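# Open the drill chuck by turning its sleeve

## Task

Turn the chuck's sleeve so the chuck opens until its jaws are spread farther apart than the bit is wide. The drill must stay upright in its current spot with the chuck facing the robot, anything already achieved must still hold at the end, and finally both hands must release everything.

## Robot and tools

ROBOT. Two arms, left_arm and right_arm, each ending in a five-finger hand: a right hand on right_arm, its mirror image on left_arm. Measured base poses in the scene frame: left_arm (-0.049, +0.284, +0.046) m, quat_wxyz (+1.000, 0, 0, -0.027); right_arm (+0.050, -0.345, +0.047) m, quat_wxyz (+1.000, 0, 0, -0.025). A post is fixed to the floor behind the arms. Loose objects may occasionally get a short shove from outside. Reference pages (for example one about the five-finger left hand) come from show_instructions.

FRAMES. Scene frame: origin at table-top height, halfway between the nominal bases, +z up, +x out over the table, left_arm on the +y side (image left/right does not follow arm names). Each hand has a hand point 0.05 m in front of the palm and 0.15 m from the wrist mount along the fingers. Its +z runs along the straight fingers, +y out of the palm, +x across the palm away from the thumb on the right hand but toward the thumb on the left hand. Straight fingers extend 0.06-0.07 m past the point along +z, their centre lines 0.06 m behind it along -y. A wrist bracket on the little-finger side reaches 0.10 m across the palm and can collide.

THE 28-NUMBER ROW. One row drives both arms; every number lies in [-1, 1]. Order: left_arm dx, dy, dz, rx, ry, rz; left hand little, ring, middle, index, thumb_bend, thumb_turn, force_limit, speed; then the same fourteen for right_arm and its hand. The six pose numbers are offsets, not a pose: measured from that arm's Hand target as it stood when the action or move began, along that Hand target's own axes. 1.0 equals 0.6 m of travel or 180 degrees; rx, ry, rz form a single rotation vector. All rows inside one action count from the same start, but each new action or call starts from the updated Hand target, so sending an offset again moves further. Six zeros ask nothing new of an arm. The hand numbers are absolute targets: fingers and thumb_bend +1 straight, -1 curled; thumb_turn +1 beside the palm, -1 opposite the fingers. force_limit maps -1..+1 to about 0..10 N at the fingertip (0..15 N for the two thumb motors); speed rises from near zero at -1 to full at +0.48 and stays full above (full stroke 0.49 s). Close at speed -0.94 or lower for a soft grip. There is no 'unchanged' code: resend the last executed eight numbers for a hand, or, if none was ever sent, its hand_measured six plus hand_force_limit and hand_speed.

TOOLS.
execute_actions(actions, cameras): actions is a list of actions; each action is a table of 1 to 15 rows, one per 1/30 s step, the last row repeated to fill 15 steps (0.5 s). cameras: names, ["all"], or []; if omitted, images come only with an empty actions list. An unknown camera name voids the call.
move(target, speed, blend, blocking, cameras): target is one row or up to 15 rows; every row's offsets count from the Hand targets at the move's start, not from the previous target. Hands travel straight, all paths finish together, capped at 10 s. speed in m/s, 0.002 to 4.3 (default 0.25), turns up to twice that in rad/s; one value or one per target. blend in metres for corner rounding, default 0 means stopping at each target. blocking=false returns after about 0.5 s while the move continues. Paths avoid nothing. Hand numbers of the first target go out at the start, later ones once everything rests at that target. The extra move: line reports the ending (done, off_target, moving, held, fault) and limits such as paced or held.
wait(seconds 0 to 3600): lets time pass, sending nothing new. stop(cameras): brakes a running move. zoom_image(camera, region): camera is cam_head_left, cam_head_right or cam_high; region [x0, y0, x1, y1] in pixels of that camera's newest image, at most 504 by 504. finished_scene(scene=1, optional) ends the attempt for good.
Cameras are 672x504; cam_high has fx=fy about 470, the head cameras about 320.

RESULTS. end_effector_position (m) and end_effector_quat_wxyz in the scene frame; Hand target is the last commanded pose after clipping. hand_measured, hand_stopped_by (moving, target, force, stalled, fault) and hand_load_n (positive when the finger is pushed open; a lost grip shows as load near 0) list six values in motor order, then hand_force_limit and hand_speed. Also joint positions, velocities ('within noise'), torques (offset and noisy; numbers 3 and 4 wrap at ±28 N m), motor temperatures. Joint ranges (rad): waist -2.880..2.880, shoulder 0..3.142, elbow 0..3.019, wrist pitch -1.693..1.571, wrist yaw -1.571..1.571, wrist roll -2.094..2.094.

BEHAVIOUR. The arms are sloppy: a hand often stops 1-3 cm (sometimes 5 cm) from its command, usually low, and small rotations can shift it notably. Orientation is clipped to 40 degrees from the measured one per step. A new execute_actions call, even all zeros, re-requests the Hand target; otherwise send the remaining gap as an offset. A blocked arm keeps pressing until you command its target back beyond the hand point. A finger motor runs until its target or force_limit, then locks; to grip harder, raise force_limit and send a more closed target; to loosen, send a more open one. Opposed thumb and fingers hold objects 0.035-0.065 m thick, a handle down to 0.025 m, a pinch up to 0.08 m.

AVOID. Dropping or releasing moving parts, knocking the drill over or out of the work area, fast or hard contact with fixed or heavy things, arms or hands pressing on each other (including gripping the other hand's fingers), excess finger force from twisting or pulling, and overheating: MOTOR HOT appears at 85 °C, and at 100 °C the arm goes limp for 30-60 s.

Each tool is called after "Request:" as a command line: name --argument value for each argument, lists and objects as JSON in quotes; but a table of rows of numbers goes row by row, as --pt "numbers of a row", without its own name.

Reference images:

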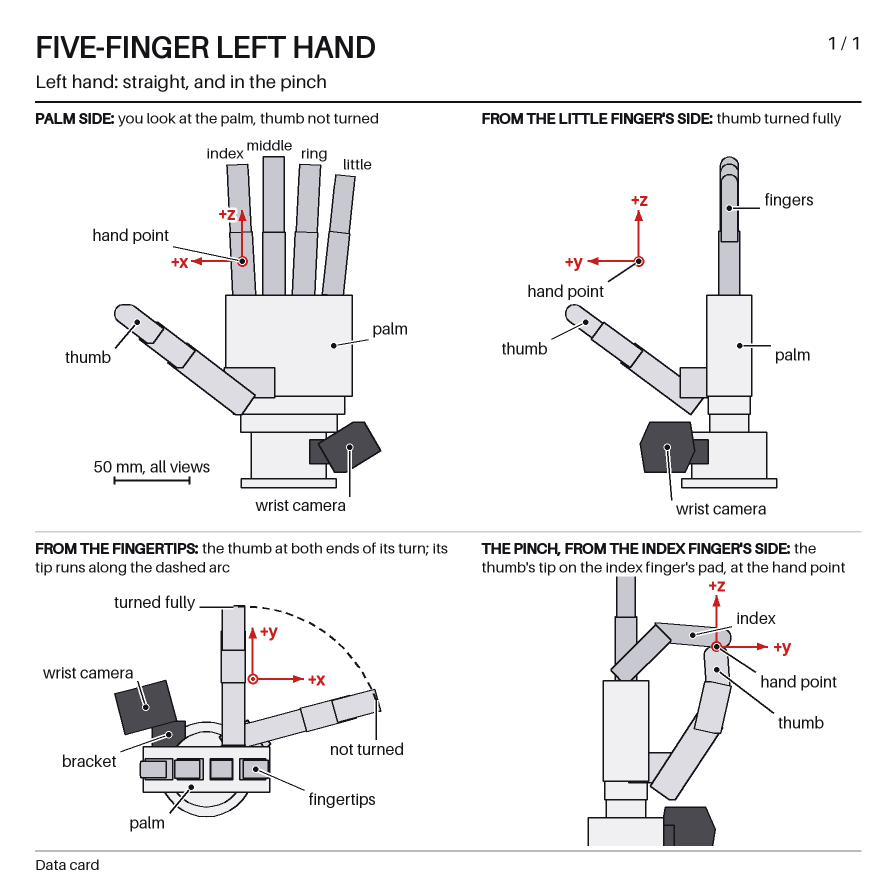

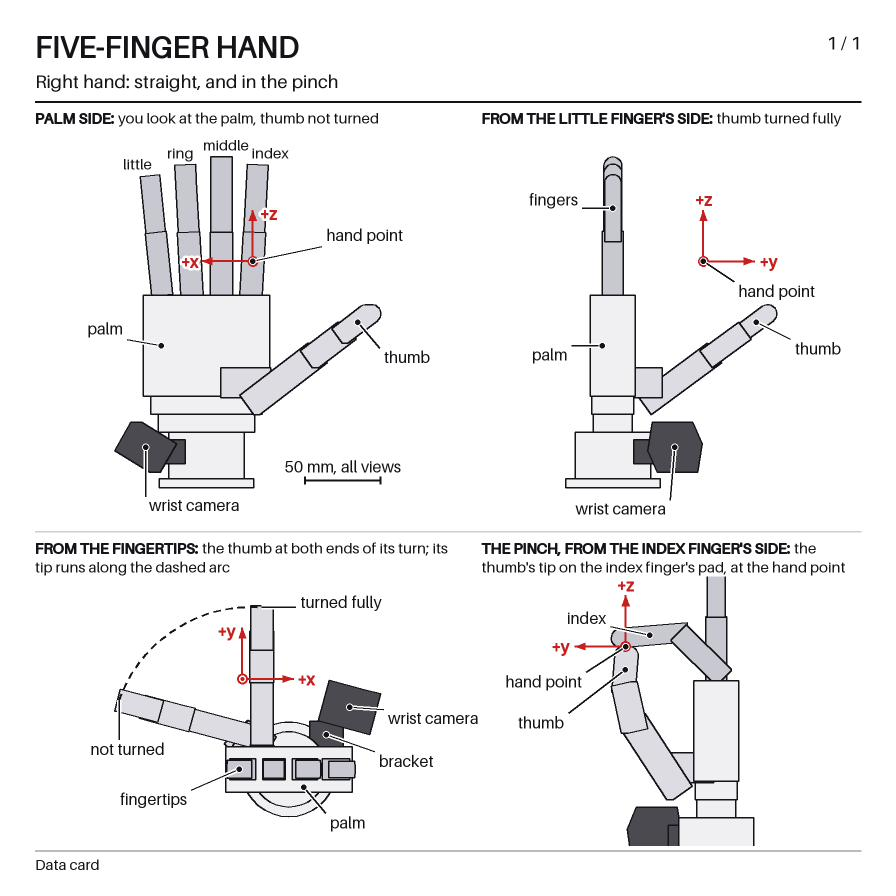

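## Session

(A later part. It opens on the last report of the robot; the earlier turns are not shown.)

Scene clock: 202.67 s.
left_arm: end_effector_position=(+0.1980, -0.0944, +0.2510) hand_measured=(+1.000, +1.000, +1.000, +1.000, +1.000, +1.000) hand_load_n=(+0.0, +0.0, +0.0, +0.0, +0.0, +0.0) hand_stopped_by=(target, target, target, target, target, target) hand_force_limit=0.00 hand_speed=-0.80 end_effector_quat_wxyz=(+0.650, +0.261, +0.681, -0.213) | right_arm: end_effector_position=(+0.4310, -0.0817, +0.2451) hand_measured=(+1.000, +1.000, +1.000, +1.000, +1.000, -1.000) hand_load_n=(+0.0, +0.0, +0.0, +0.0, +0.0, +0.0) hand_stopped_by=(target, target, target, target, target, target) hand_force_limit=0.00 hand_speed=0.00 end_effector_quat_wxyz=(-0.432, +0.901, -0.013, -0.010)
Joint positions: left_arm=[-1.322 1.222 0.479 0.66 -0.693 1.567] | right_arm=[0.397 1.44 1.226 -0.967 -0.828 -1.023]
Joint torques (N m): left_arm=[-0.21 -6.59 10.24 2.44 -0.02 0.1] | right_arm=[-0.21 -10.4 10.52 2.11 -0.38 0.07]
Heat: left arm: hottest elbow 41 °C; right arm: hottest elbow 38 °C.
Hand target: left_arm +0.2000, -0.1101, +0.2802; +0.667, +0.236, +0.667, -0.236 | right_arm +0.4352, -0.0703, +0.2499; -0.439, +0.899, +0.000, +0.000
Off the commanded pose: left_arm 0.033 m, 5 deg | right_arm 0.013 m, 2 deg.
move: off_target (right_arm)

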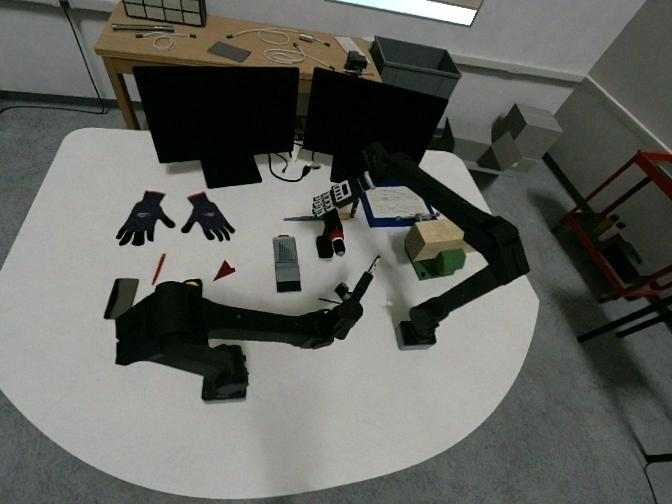

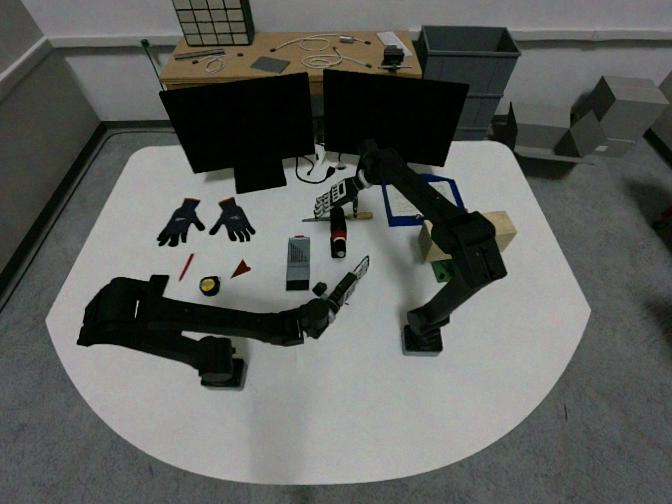

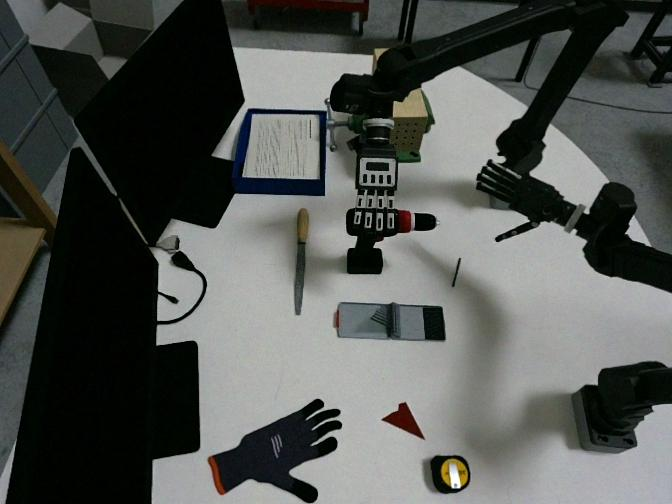

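Request:
move --target '[0,0,0,0,0,0,1,1,1,1,1,1,0,-0.8,0,0.0357,0.049,0,0,0,1,1,1,1,1,-1,0,0]' --speed 0.06 --cameras '["cam_high","cam_head_right","cam_head_left"]'

Request:
zoom_image --camera "cam_high" --region '[320, 140, 480, 290]'

Request:
zoom_image --camera "cam_head_right" --region '[290, 160, 390, 280]'

Request:
zoom_image --camera "cam_head_left" --region '[290, 160, 390, 280]'

Scene clock: 216.93 s.
left_arm: end_effector_position=(+0.1980, -0.0944, +0.2510) hand_measured=(+1.000, +1.000, +1.000, +1.000, +1.000, +1.000) hand_load_n=(+0.0, +0.0, +0.0, +0.0, +0.0, +0.0) hand_stopped_by=(target, target, target, target, target, target) hand_force_limit=0.00 hand_speed=-0.80 end_effector_quat_wxyz=(+0.650, +0.261, +0.681, -0.213) | right_arm: end_effector_position=(+0.4319, -0.0729, +0.2110) hand_measured=(+1.000, +1.000, +1.000, +1.000, +1.000, -1.000) hand_load_n=(+0.0, +0.0, +0.0, +0.0, +0.0, +0.0) hand_stopped_by=(target, target, target, target, target, target) hand_force_limit=0.00 hand_speed=0.00 end_effector_quat_wxyz=(-0.432, +0.902, -0.013, -0.009)
Joint positions: left_arm=[-1.322 1.222 0.479 0.66 -0.693 1.567] | right_arm=[0.415 1.467 1.161 -0.852 -0.819 -0.995]
Joint torques (N m): left_arm=[-0.15 -6.48 10.22 2.43 -0.03 0.1] | right_arm=[-0.5 -10.23 10.25 2.15 -0.33 0.1]
Heat: left arm: hottest elbow 41 °C; right arm: hottest elbow 38 °C.
Hand target: left_arm +0.2000, -0.1101, +0.2802; +0.667, +0.236, +0.667, -0.236 | right_arm +0.4352, -0.0603, +0.2150; -0.439, +0.899, +0.000, +0.000
Off the commanded pose: left_arm 0.033 m, 5 deg | right_arm 0.014 m, 2 deg.
move: off_target (right_arm)

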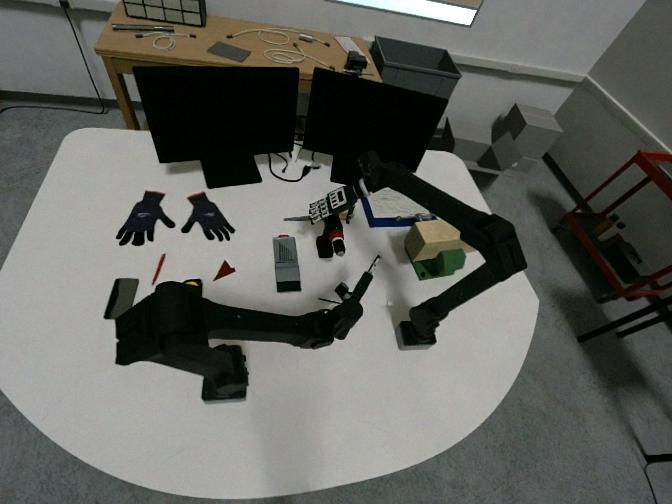

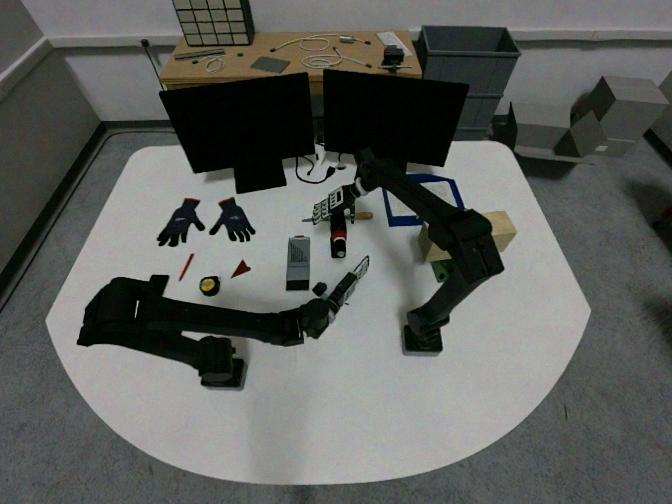

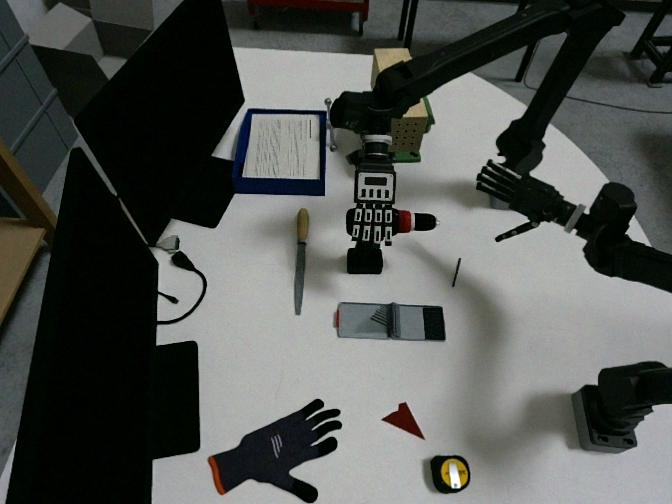

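Scaled by 3.150 from the camera's image (finer frame: 960x720).

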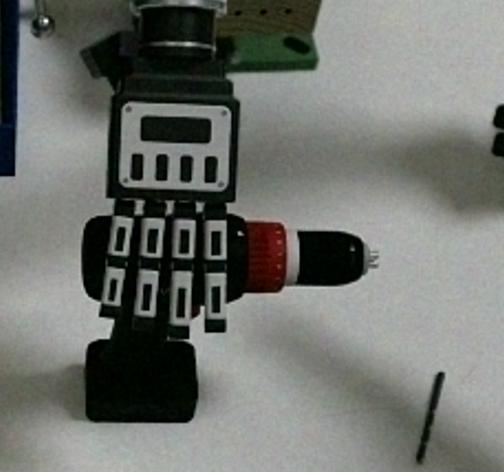

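Scaled by 4.200 from the camera's image (finer frame: 960x720).

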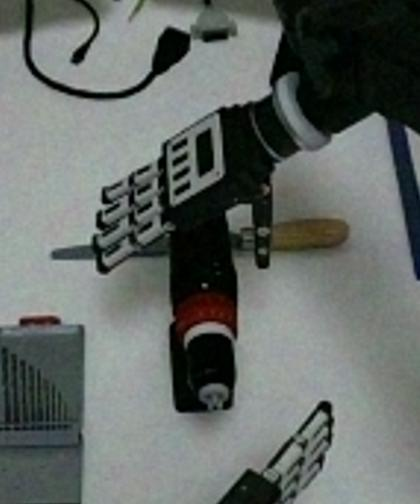

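Scaled by 4.200 from the camera's image (finer frame: 960x720).

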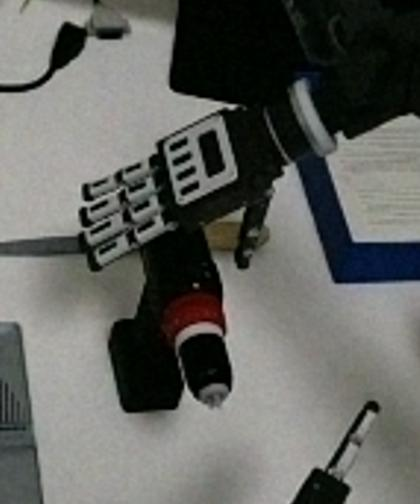

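Request:
move --target '[0,0,0,0,0,0,1,1,1,1,1,1,0,-0.8,0,0.0322,0.04,0,0,0,1,1,1,1,1,-1,0,0]' --speed 0.05 --cameras '["cam_high","cam_head_right","cam_head_left"]'

Request:
zoom_image --camera "cam_high" --region '[320, 140, 480, 290]'

Request:
zoom_image --camera "cam_head_right" --region '[290, 160, 390, 280]'

Request:
zoom_image --camera "cam_head_left" --region '[290, 160, 390, 280]'

Scene clock: 224.93 s.
left_arm: end_effector_position=(+0.1980, -0.0944, +0.2510) hand_measured=(+1.000, +1.000, +1.000, +1.000, +1.000, +1.000) hand_load_n=(+0.0, +0.0, +0.0, +0.0, +0.0, +0.0) hand_stopped_by=(target, target, target, target, target, target) hand_force_limit=0.00 hand_speed=-0.80 end_effector_quat_wxyz=(+0.650, +0.261, +0.681, -0.213) | right_arm: end_effector_position=(+0.4324, -0.0662, +0.1818) hand_measured=(+1.000, +1.000, +1.000, +1.000, +1.000, -1.000) hand_load_n=(+0.0, +0.0, +0.0, +0.0, +0.0, +0.0) hand_stopped_by=(target, target, target, target, target, target) hand_force_limit=0.00 hand_speed=0.00 end_effector_quat_wxyz=(-0.433, +0.901, -0.013, -0.008)
Joint positions: left_arm=[-1.322 1.222 0.479 0.66 -0.693 1.567] | right_arm=[0.429 1.498 1.112 -0.756 -0.812 -0.977]
Joint torques (N m): left_arm=[-0.15 -6.53 10.26 2.43 -0.03 0.1] | right_arm=[-0.09 -10.58 10 2.25 -0.37 0.12]
Heat: left arm: hottest elbow 41 °C; right arm: hottest elbow 37 °C.
Hand target: left_arm +0.2000, -0.1101, +0.2802; +0.667, +0.236, +0.667, -0.236 | right_arm +0.4352, -0.0533, +0.1850; -0.439, +0.899, +0.000, +0.000
Off the commanded pose: left_arm 0.033 m, 5 deg | right_arm 0.014 m, 2 deg.
move: off_target (right_arm)

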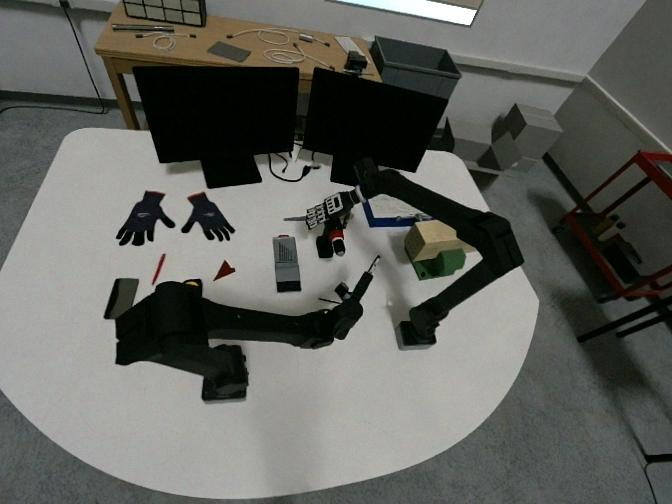

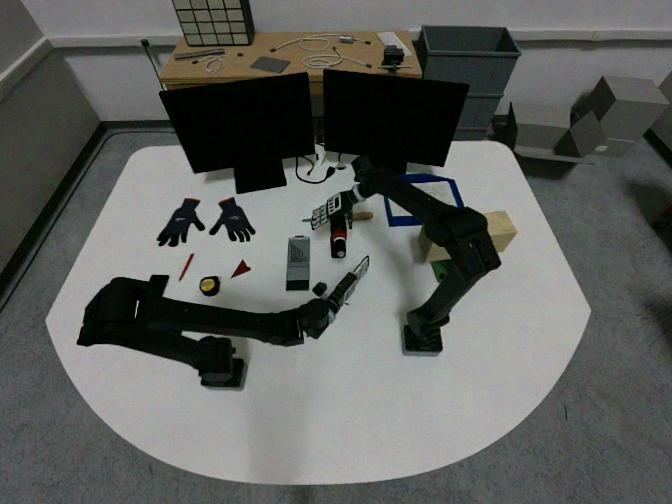

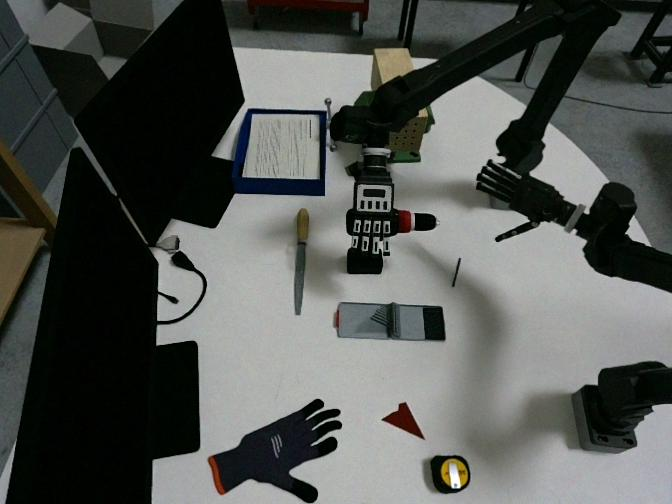

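Scaled by 3.150 from the camera's image (finer frame: 960x720).

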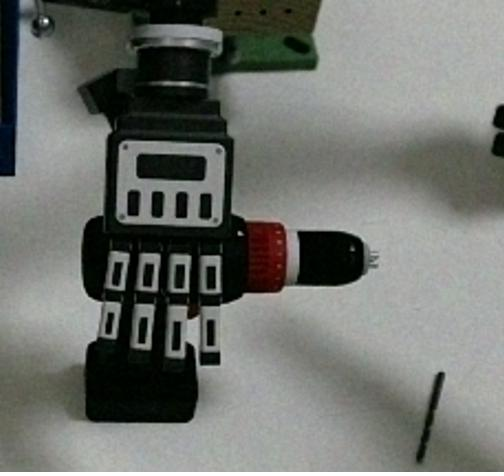

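Scaled by 4.200 from the camera's image (finer frame: 960x720).

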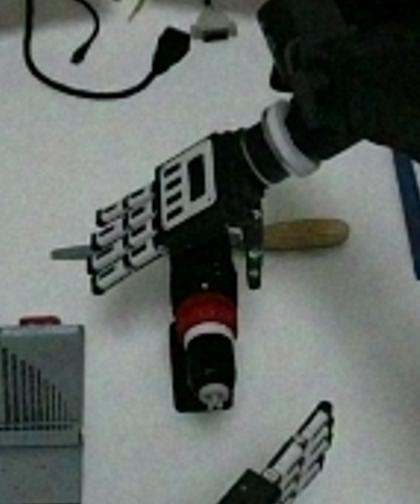

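Scaled by 4.200 from the camera's image (finer frame: 960x720).

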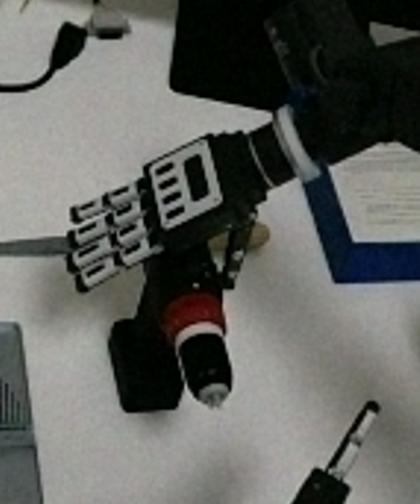

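Request:
execute_actions --actions '[[[0,0,0,0,0,0,1,1,1,1,1,1,0,-0.8,0,0,0,0,0,0,1,1,1,1,0.8,-1,-0.85,-0.92]],[[0,0,0,0,0,0,1,1,1,1,1,1,0,-0.8,0,0,0,0,0,0,1,1,1,1,0.8,-1,-0.85,-0.92]],[[0,0,0,0,0,0,1,1,1,1,1,1,0,-0.8,0,0,0,0,0,0,1,1,1,1,0.8,-1,-0.85,-0.92]]]' --cameras '["cam_high","cam_head_right","cam_head_left"]'

Request:
zoom_image --camera "cam_head_right" --region '[290, 160, 390, 280]'

Request:
zoom_image --camera "cam_head_left" --region '[290, 160, 390, 280]'

Scene clock: 241.50 s.
left_arm: end_effector_position=(+0.1980, -0.0944, +0.2510) hand_measured=(+1.000, +1.000, +1.000, +1.000, +1.000, +1.000) hand_load_n=(+0.0, +0.0, +0.0, +0.0, +0.0, +0.0) hand_stopped_by=(target, target, target, target, target, target) hand_force_limit=0.00 hand_speed=-0.80 end_effector_quat_wxyz=(+0.650, +0.261, +0.681, -0.213) | right_arm: end_effector_position=(+0.4324, -0.0662, +0.1818) hand_measured=(+1.000, +1.000, +1.000, +1.000, +0.800, -1.000) hand_load_n=(+0.0, -0.5, -0.5, -0.5, +0.0, +0.0) hand_stopped_by=(target, target, target, target, target, target) hand_force_limit=-0.85 hand_speed=-0.92 end_effector_quat_wxyz=(-0.433, +0.901, -0.013, -0.008)
Joint positions: left_arm=[-1.322 1.222 0.479 0.66 -0.693 1.567] | right_arm=[0.429 1.498 1.112 -0.756 -0.812 -0.977]
Joint torques (N m): left_arm=[-0.09 -6.59 10.26 2.44 -0.03 0.1] | right_arm=[-0.5 -10.52 9.92 2.18 -0.37 0.1]
Heat: left arm: hottest elbow 41 °C; right arm: hottest elbow 36 °C.
Hand target: left_arm +0.2000, -0.1101, +0.2802; +0.667, +0.236, +0.667, -0.236 | right_arm +0.4352, -0.0533, +0.1850; -0.439, +0.899, +0.000, +0.000
Off the commanded pose: left_arm 0.033 m, 5 deg | right_arm 0.014 m, 2 deg.

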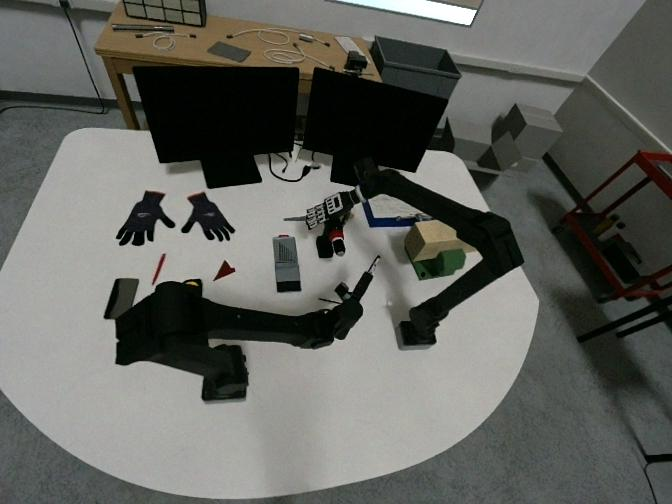

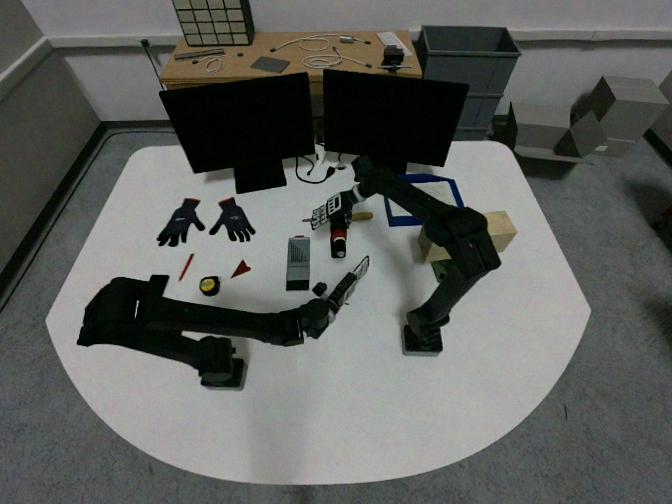

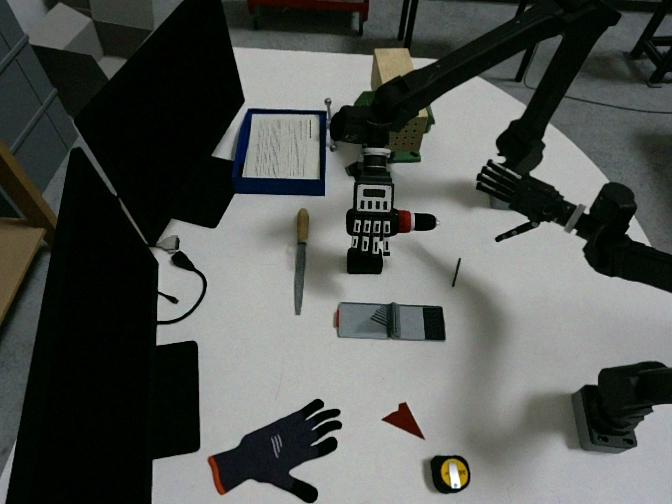

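Scaled by 4.200 from the camera's image (finer frame: 960x720).

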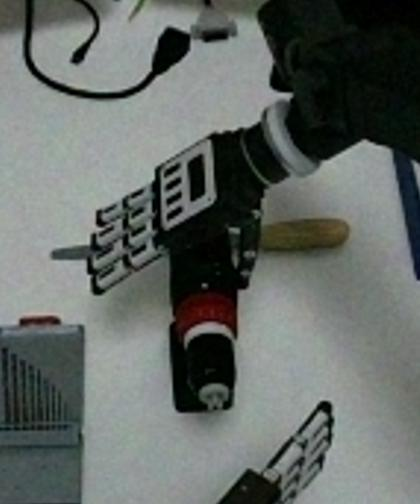

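Scaled by 4.200 from the camera's image (finer frame: 960x720).

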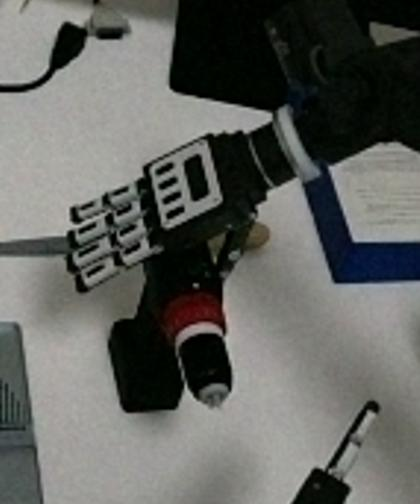

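Request:
execute_actions --actions '[[[0,0,0,0,0,0,1,1,1,1,1,1,0,-0.8,0,0,0,0,0,0,1,1,1,1,0.72,-1,-0.85,-0.94]],[[0,0,0,0,0,0,1,1,1,1,1,1,0,-0.8,0,0,0,0,0,0,1,1,1,1,0.72,-1,-0.85,-0.94]]]' --cameras '["cam_head_right","cam_head_left"]'

Request:
zoom_image --camera "cam_head_right" --region '[290, 160, 390, 280]'

Scene clock: 246.73 s.
left_arm: end_effector_position=(+0.1980, -0.0944, +0.2510) hand_measured=(+1.000, +1.000, +1.000, +1.000, +1.000, +1.000) hand_load_n=(+0.0, +0.0, +0.0, +0.0, +0.0, +0.0) hand_stopped_by=(target, target, target, target, target, target) hand_force_limit=0.00 hand_speed=-0.80 end_effector_quat_wxyz=(+0.650, +0.261, +0.681, -0.213) | right_arm: end_effector_position=(+0.4324, -0.0664, +0.1816) hand_measured=(+1.000, +1.000, +1.000, +1.000, +0.754, -1.000) hand_load_n=(-0.5, +0.0, +0.0, +0.0, +1.0, +0.5) hand_stopped_by=(target, target, target, target, force, target) hand_force_limit=-0.85 hand_speed=-0.94 end_effector_quat_wxyz=(-0.432, +0.902, -0.014, -0.008)
Joint positions: left_arm=[-1.322 1.222 0.479 0.66 -0.693 1.567] | right_arm=[0.429 1.498 1.112 -0.756 -0.811 -0.975]
Joint torques (N m): left_arm=[-0.15 -6.59 10.24 2.45 -0.03 0.09] | right_arm=[-0.09 -10.34 9.89 2.21 -0.4 0.08]
Heat: left arm: hottest elbow 41 °C; right arm: hottest elbow 36 °C.
Hand target: left_arm +0.2000, -0.1101, +0.2802; +0.667, +0.236, +0.667, -0.236 | right_arm +0.4352, -0.0533, +0.1850; -0.439, +0.899, +0.000, +0.000
Off the commanded pose: left_arm 0.033 m, 5 deg | right_arm 0.014 m, 2 deg.
Images, in order (width x height): cam_head_left 672x504, cam_head_right 672x504.

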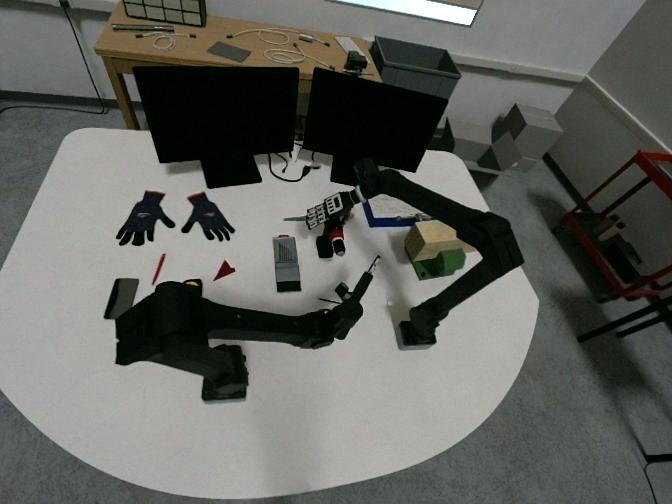

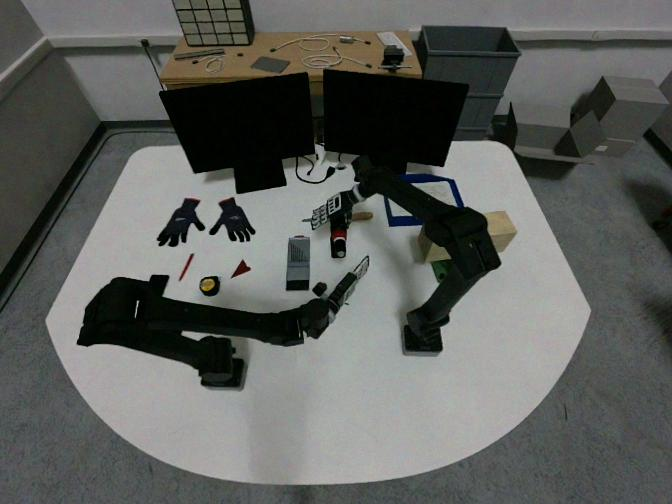

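Scaled by 4.200 from the camera's image (finer frame: 960x720).

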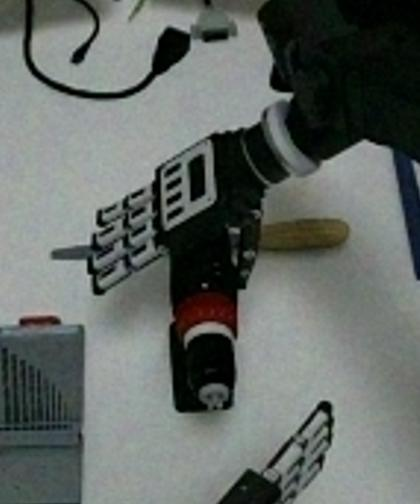

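Request:
execute_actions --actions '[[[0,0,0,0,0,0,1,1,1,1,1,1,0,-0.8,0,0,0,0,0,0,1,1,-0.4,-0.4,0.72,-1,-0.6,-0.85]],[[0,0,0,0,0,0,1,1,1,1,1,1,0,-0.8,0,0,0,0,0,0,1,1,-0.4,-0.4,0.72,-1,-0.6,-0.85]],[[0,0,0,0,0,0,1,1,1,1,1,1,0,-0.8,0,0,0,0,0,0,1,1,-0.4,-0.4,0.72,-1,-0.6,-0.85]],[[0,0,0,0,0,0,1,1,1,1,1,1,0,-0.8,0,0,0,0,0,0,1,1,-0.4,-0.4,0.72,-1,-0.6,-0.85]],[[0,0,0,0,0,0,1,1,1,1,1,1,0,-0.8,0,0,0,0,0,0,1,1,-0.4,-0.4,0.72,-1,-0.6,-0.85]]]' --cameras '["cam_high","cam_head_right","cam_head_left"]'

Request:
zoom_image --camera "cam_high" --region '[320, 140, 480, 290]'

Request:
zoom_image --camera "cam_head_right" --region '[290, 160, 390, 280]'

Request:
zoom_image --camera "cam_head_left" --region '[290, 160, 390, 280]'

Scene clock: 255.87 s.
left_arm: end_effector_position=(+0.1980, -0.0944, +0.2510) hand_measured=(+1.000, +1.000, +1.000, +1.000, +1.000, +1.000) hand_load_n=(+0.0, +0.0, +0.0, +0.0, +0.0, +0.0) hand_stopped_by=(target, target, target, target, target, target) hand_force_limit=0.00 hand_speed=-0.80 end_effector_quat_wxyz=(+0.650, +0.261, +0.681, -0.213) | right_arm: end_effector_position=(+0.4324, -0.0661, +0.1814) hand_measured=(+1.000, +1.000, +0.112, +0.126, +0.754, -1.000) hand_load_n=(+0.0, +0.0, +2.5, +1.0, +2.5, +0.0) hand_stopped_by=(target, target, force, force, force, target) hand_force_limit=-0.60 hand_speed=-0.85 end_effector_quat_wxyz=(-0.431, +0.902, -0.012, -0.007)
Joint positions: left_arm=[-1.322 1.222 0.479 0.66 -0.693 1.567] | right_arm=[0.431 1.498 1.112 -0.756 -0.809 -0.978]
Joint torques (N m): left_arm=[-0.15 -6.59 10.24 2.44 -0.03 0.1] | right_arm=[-0.15 -10.52 9.84 2.17 -0.43 0.06]
Heat: left arm: hottest elbow 41 °C; right arm: hottest elbow 35 °C.
Hand target: left_arm +0.2000, -0.1101, +0.2802; +0.667, +0.236, +0.667, -0.236 | right_arm +0.4352, -0.0533, +0.1850; -0.439, +0.899, +0.000, +0.000
Off the commanded pose: left_arm 0.033 m, 5 deg | right_arm 0.014 m, 2 deg.

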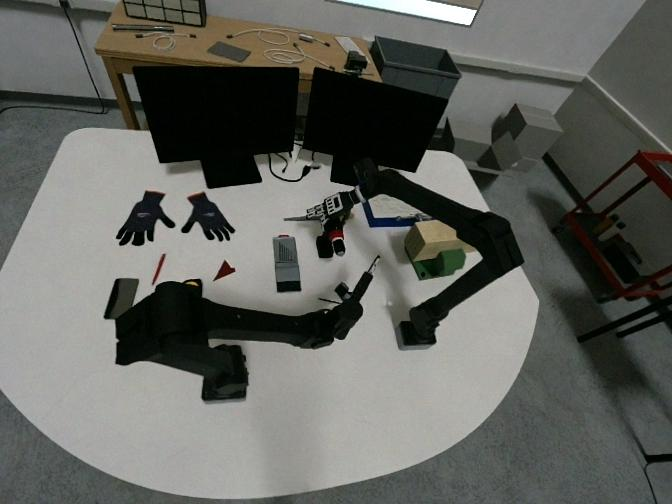

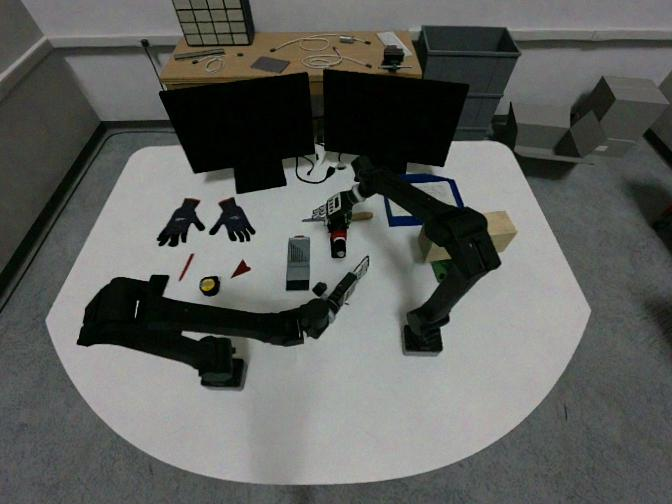

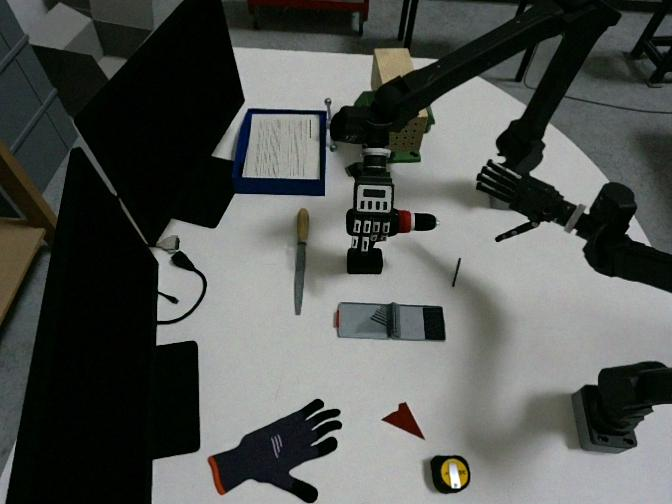

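Scaled by 3.150 from the camera's image (finer frame: 960x720).

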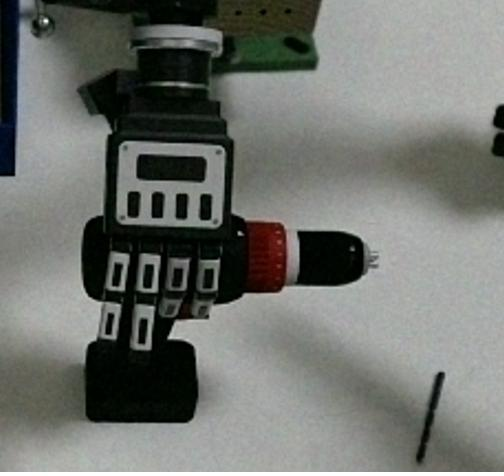

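Scaled by 4.200 from the camera's image (finer frame: 960x720).

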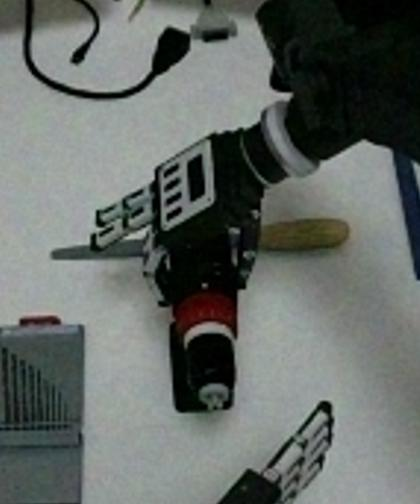

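Scaled by 4.200 from the camera's image (finer frame: 960x720).

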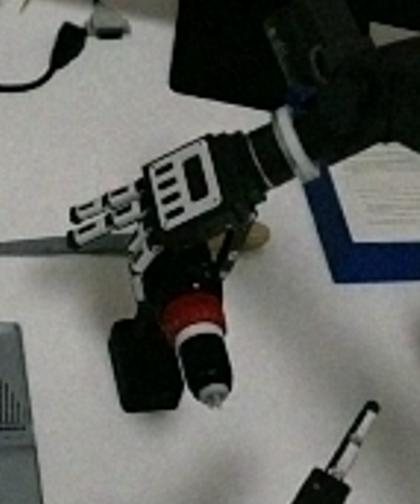

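Request:
execute_actions --actions '[[[0,0,0,0,0,0,1,1,1,1,1,1,0,-0.8,0,0,0,0,0,0,1,1,-0.35,-0.35,0.72,-1,-0.2,-0.9]],[[0,0,0,0,0,0,1,1,1,1,1,1,0,-0.8,0,0,0,0,0,0,1,1,-0.35,-0.35,0.72,-1,-0.2,-0.9]]]' --cameras '["cam_high","cam_head_right","cam_head_left"]'

Request:
zoom_image --camera "cam_head_right" --region '[290, 160, 390, 280]'

Scene clock: 263.40 s.
left_arm: end_effector_position=(+0.1980, -0.0944, +0.2510) hand_measured=(+1.000, +1.000, +1.000, +1.000, +1.000, +1.000) hand_load_n=(+0.0, +0.0, +0.0, +0.0, +0.0, +0.0) hand_stopped_by=(target, target, target, target, target, target) hand_force_limit=0.00 hand_speed=-0.80 end_effector_quat_wxyz=(+0.650, +0.261, +0.681, -0.213) | right_arm: end_effector_position=(+0.4324, -0.0654, +0.1814) hand_measured=(+1.000, +1.000, +0.104, +0.100, +0.756, -1.000) hand_load_n=(+0.0, +0.0, +2.0, +4.5, +4.0, +0.0) hand_stopped_by=(target, target, force, force, force, target) hand_force_limit=-0.20 hand_speed=-0.90 end_effector_quat_wxyz=(-0.432, +0.902, -0.010, -0.006)
Joint positions: left_arm=[-1.322 1.222 0.479 0.66 -0.693 1.567] | right_arm=[0.432 1.498 1.112 -0.755 -0.809 -0.98]
Joint torques (N m): left_arm=[-0.21 -6.53 10.25 2.4 -0.03 0.1] | right_arm=[-0.5 -10.58 9.94 2.04 -0.46 0.1]
Heat: left arm: hottest elbow 41 °C; right arm: hottest elbow 35 °C.
Hand target: left_arm +0.2000, -0.1101, +0.2802; +0.667, +0.236, +0.667, -0.236 | right_arm +0.4352, -0.0533, +0.1850; -0.439, +0.899, +0.000, +0.000
Off the commanded pose: left_arm 0.033 m, 5 deg | right_arm 0.013 m, 2 deg.

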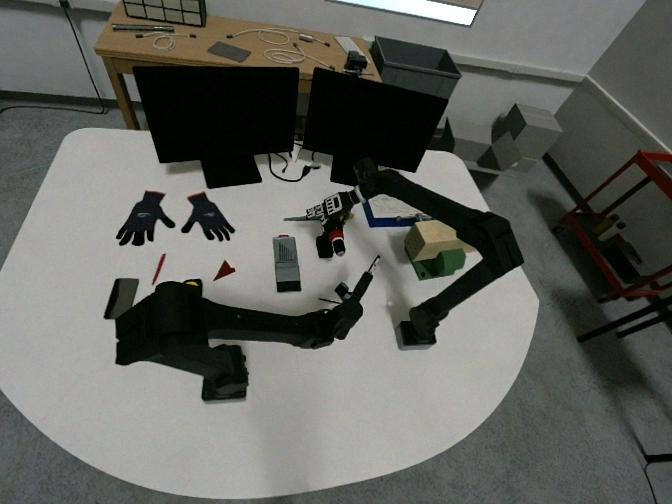

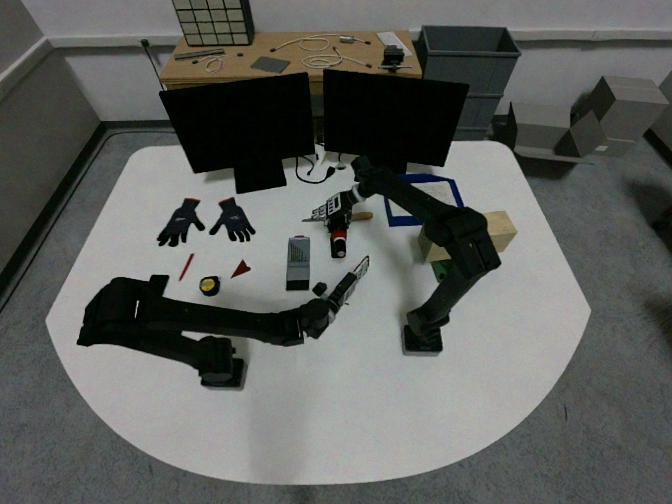

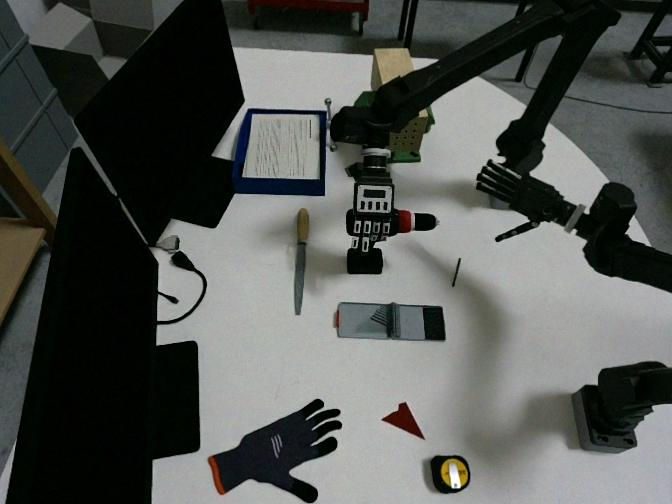

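Scaled by 4.200 from the camera's image (finer frame: 960x720).

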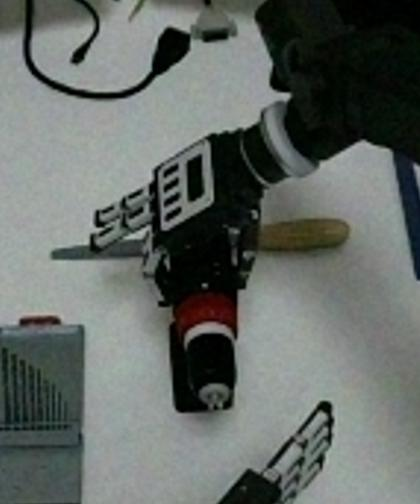

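Request:
move --target '[0.0583,0.0247,0.0701,0,0,0,-0.5,-0.5,0.1,0.1,1,-1,0,-0.5,0,0,0,0,0,0,1,1,-0.35,-0.35,0.72,-1,-0.2,-0.9]' --speed 0.08 --cameras '["cam_high","cam_head_right","cam_head_left"]'

Request:
zoom_image --camera "cam_high" --region '[400, 160, 560, 310]'

Request:
zoom_image --camera "cam_head_right" --region '[290, 200, 410, 320]'

Request:
zoom_image --camera "cam_head_left" --region '[290, 200, 410, 320]'

Scene clock: 292.33 s.
left_arm: end_effector_position=(+0.2319, -0.1121, +0.2190) hand_measured=(-0.500, -0.500, +0.100, +0.100, +1.000, -1.000) hand_load_n=(+0.5, +0.0, +0.0, +0.0, +0.0, +0.0) hand_stopped_by=(target, target, target, target, target, target) hand_force_limit=0.00 hand_speed=-0.50 end_effector_quat_wxyz=(+0.648, +0.261, +0.681, -0.220) | right_arm: end_effector_position=(+0.4324, -0.0654, +0.1814) hand_measured=(+1.000, +1.000, +0.104, +0.100, +0.756, -1.000) hand_load_n=(+0.0, +0.0, +2.0, +4.0, +4.0, +0.0) hand_stopped_by=(target, target, force, force, force, target) hand_force_limit=-0.20 hand_speed=-0.90 end_effector_quat_wxyz=(-0.432, +0.902, -0.010, -0.006)
Joint positions: left_arm=[-1.229 1.386 0.5 0.808 -0.588 1.567] | right_arm=[0.432 1.498 1.112 -0.755 -0.809 -0.98]
Joint torques (N m): left_arm=[2.14 -7.88 9.24 2.47 0.16 0.14] | right_arm=[-0.26 -10.52 9.87 2.06 -0.42 0.06]
Heat: left arm: hottest elbow 42 °C; right arm: hottest shoulder 34 °C.
Hand target: left_arm +0.2420, -0.1251, +0.2452; +0.667, +0.236, +0.667, -0.236 | right_arm +0.4352, -0.0533, +0.1850; -0.439, +0.899, +0.000, +0.000
Off the commanded pose: left_arm 0.031 m, 4 deg | right_arm 0.013 m, 2 deg.
move: off_target (left_arm)

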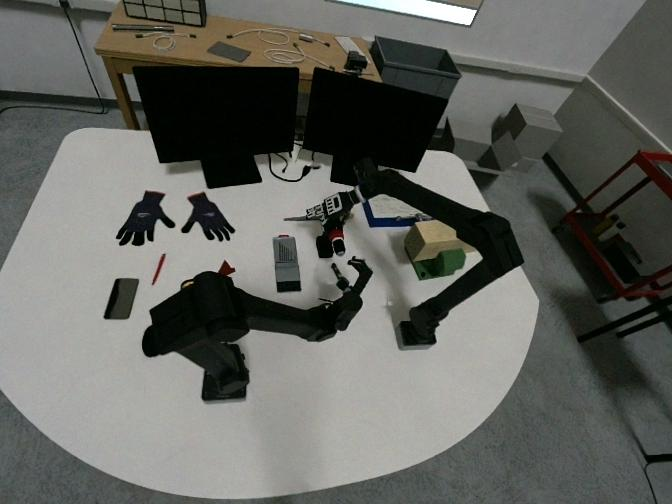

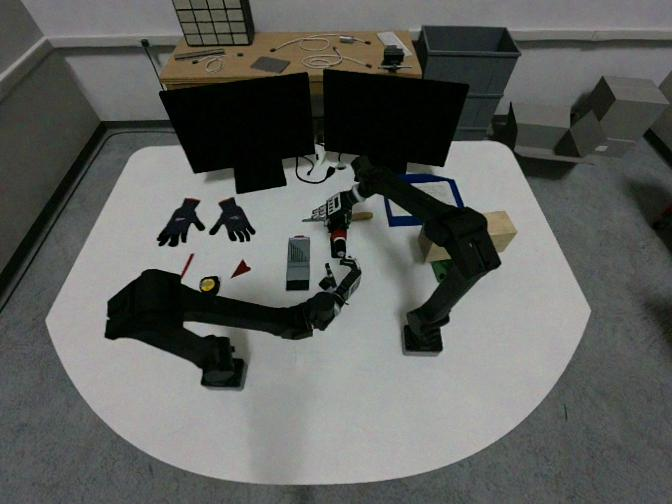

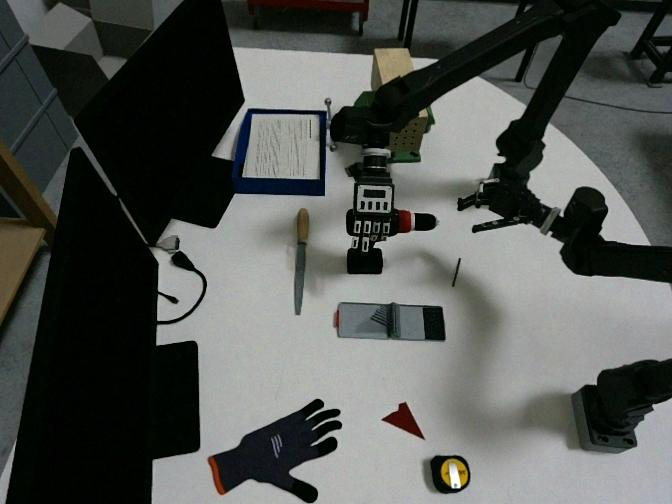

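Scaled by 3.150 from the camera's image (finer frame: 960x720).

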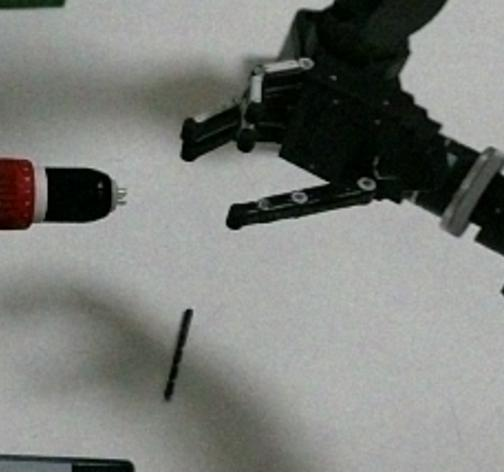

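Scaled by 4.200 from the camera's image (finer frame: 960x720).

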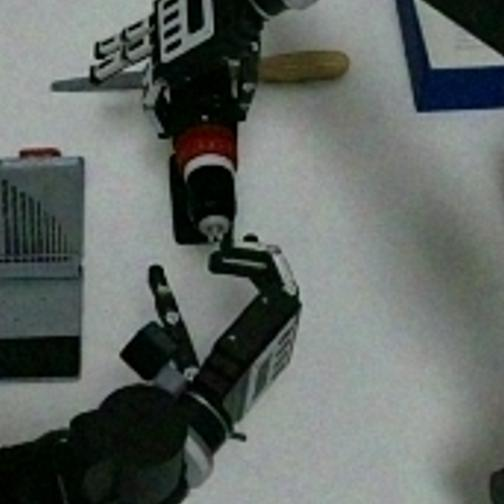

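Scaled by 4.200 from the camera's image (finer frame: 960x720).

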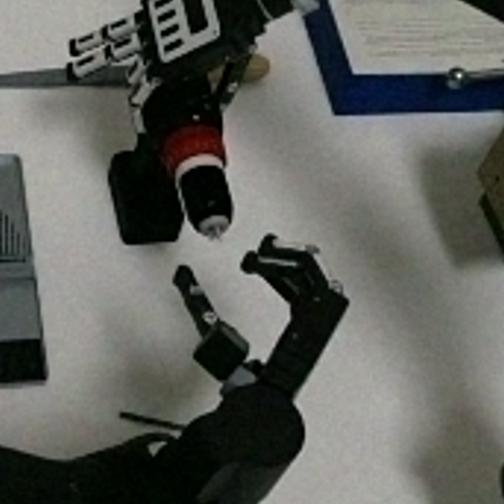

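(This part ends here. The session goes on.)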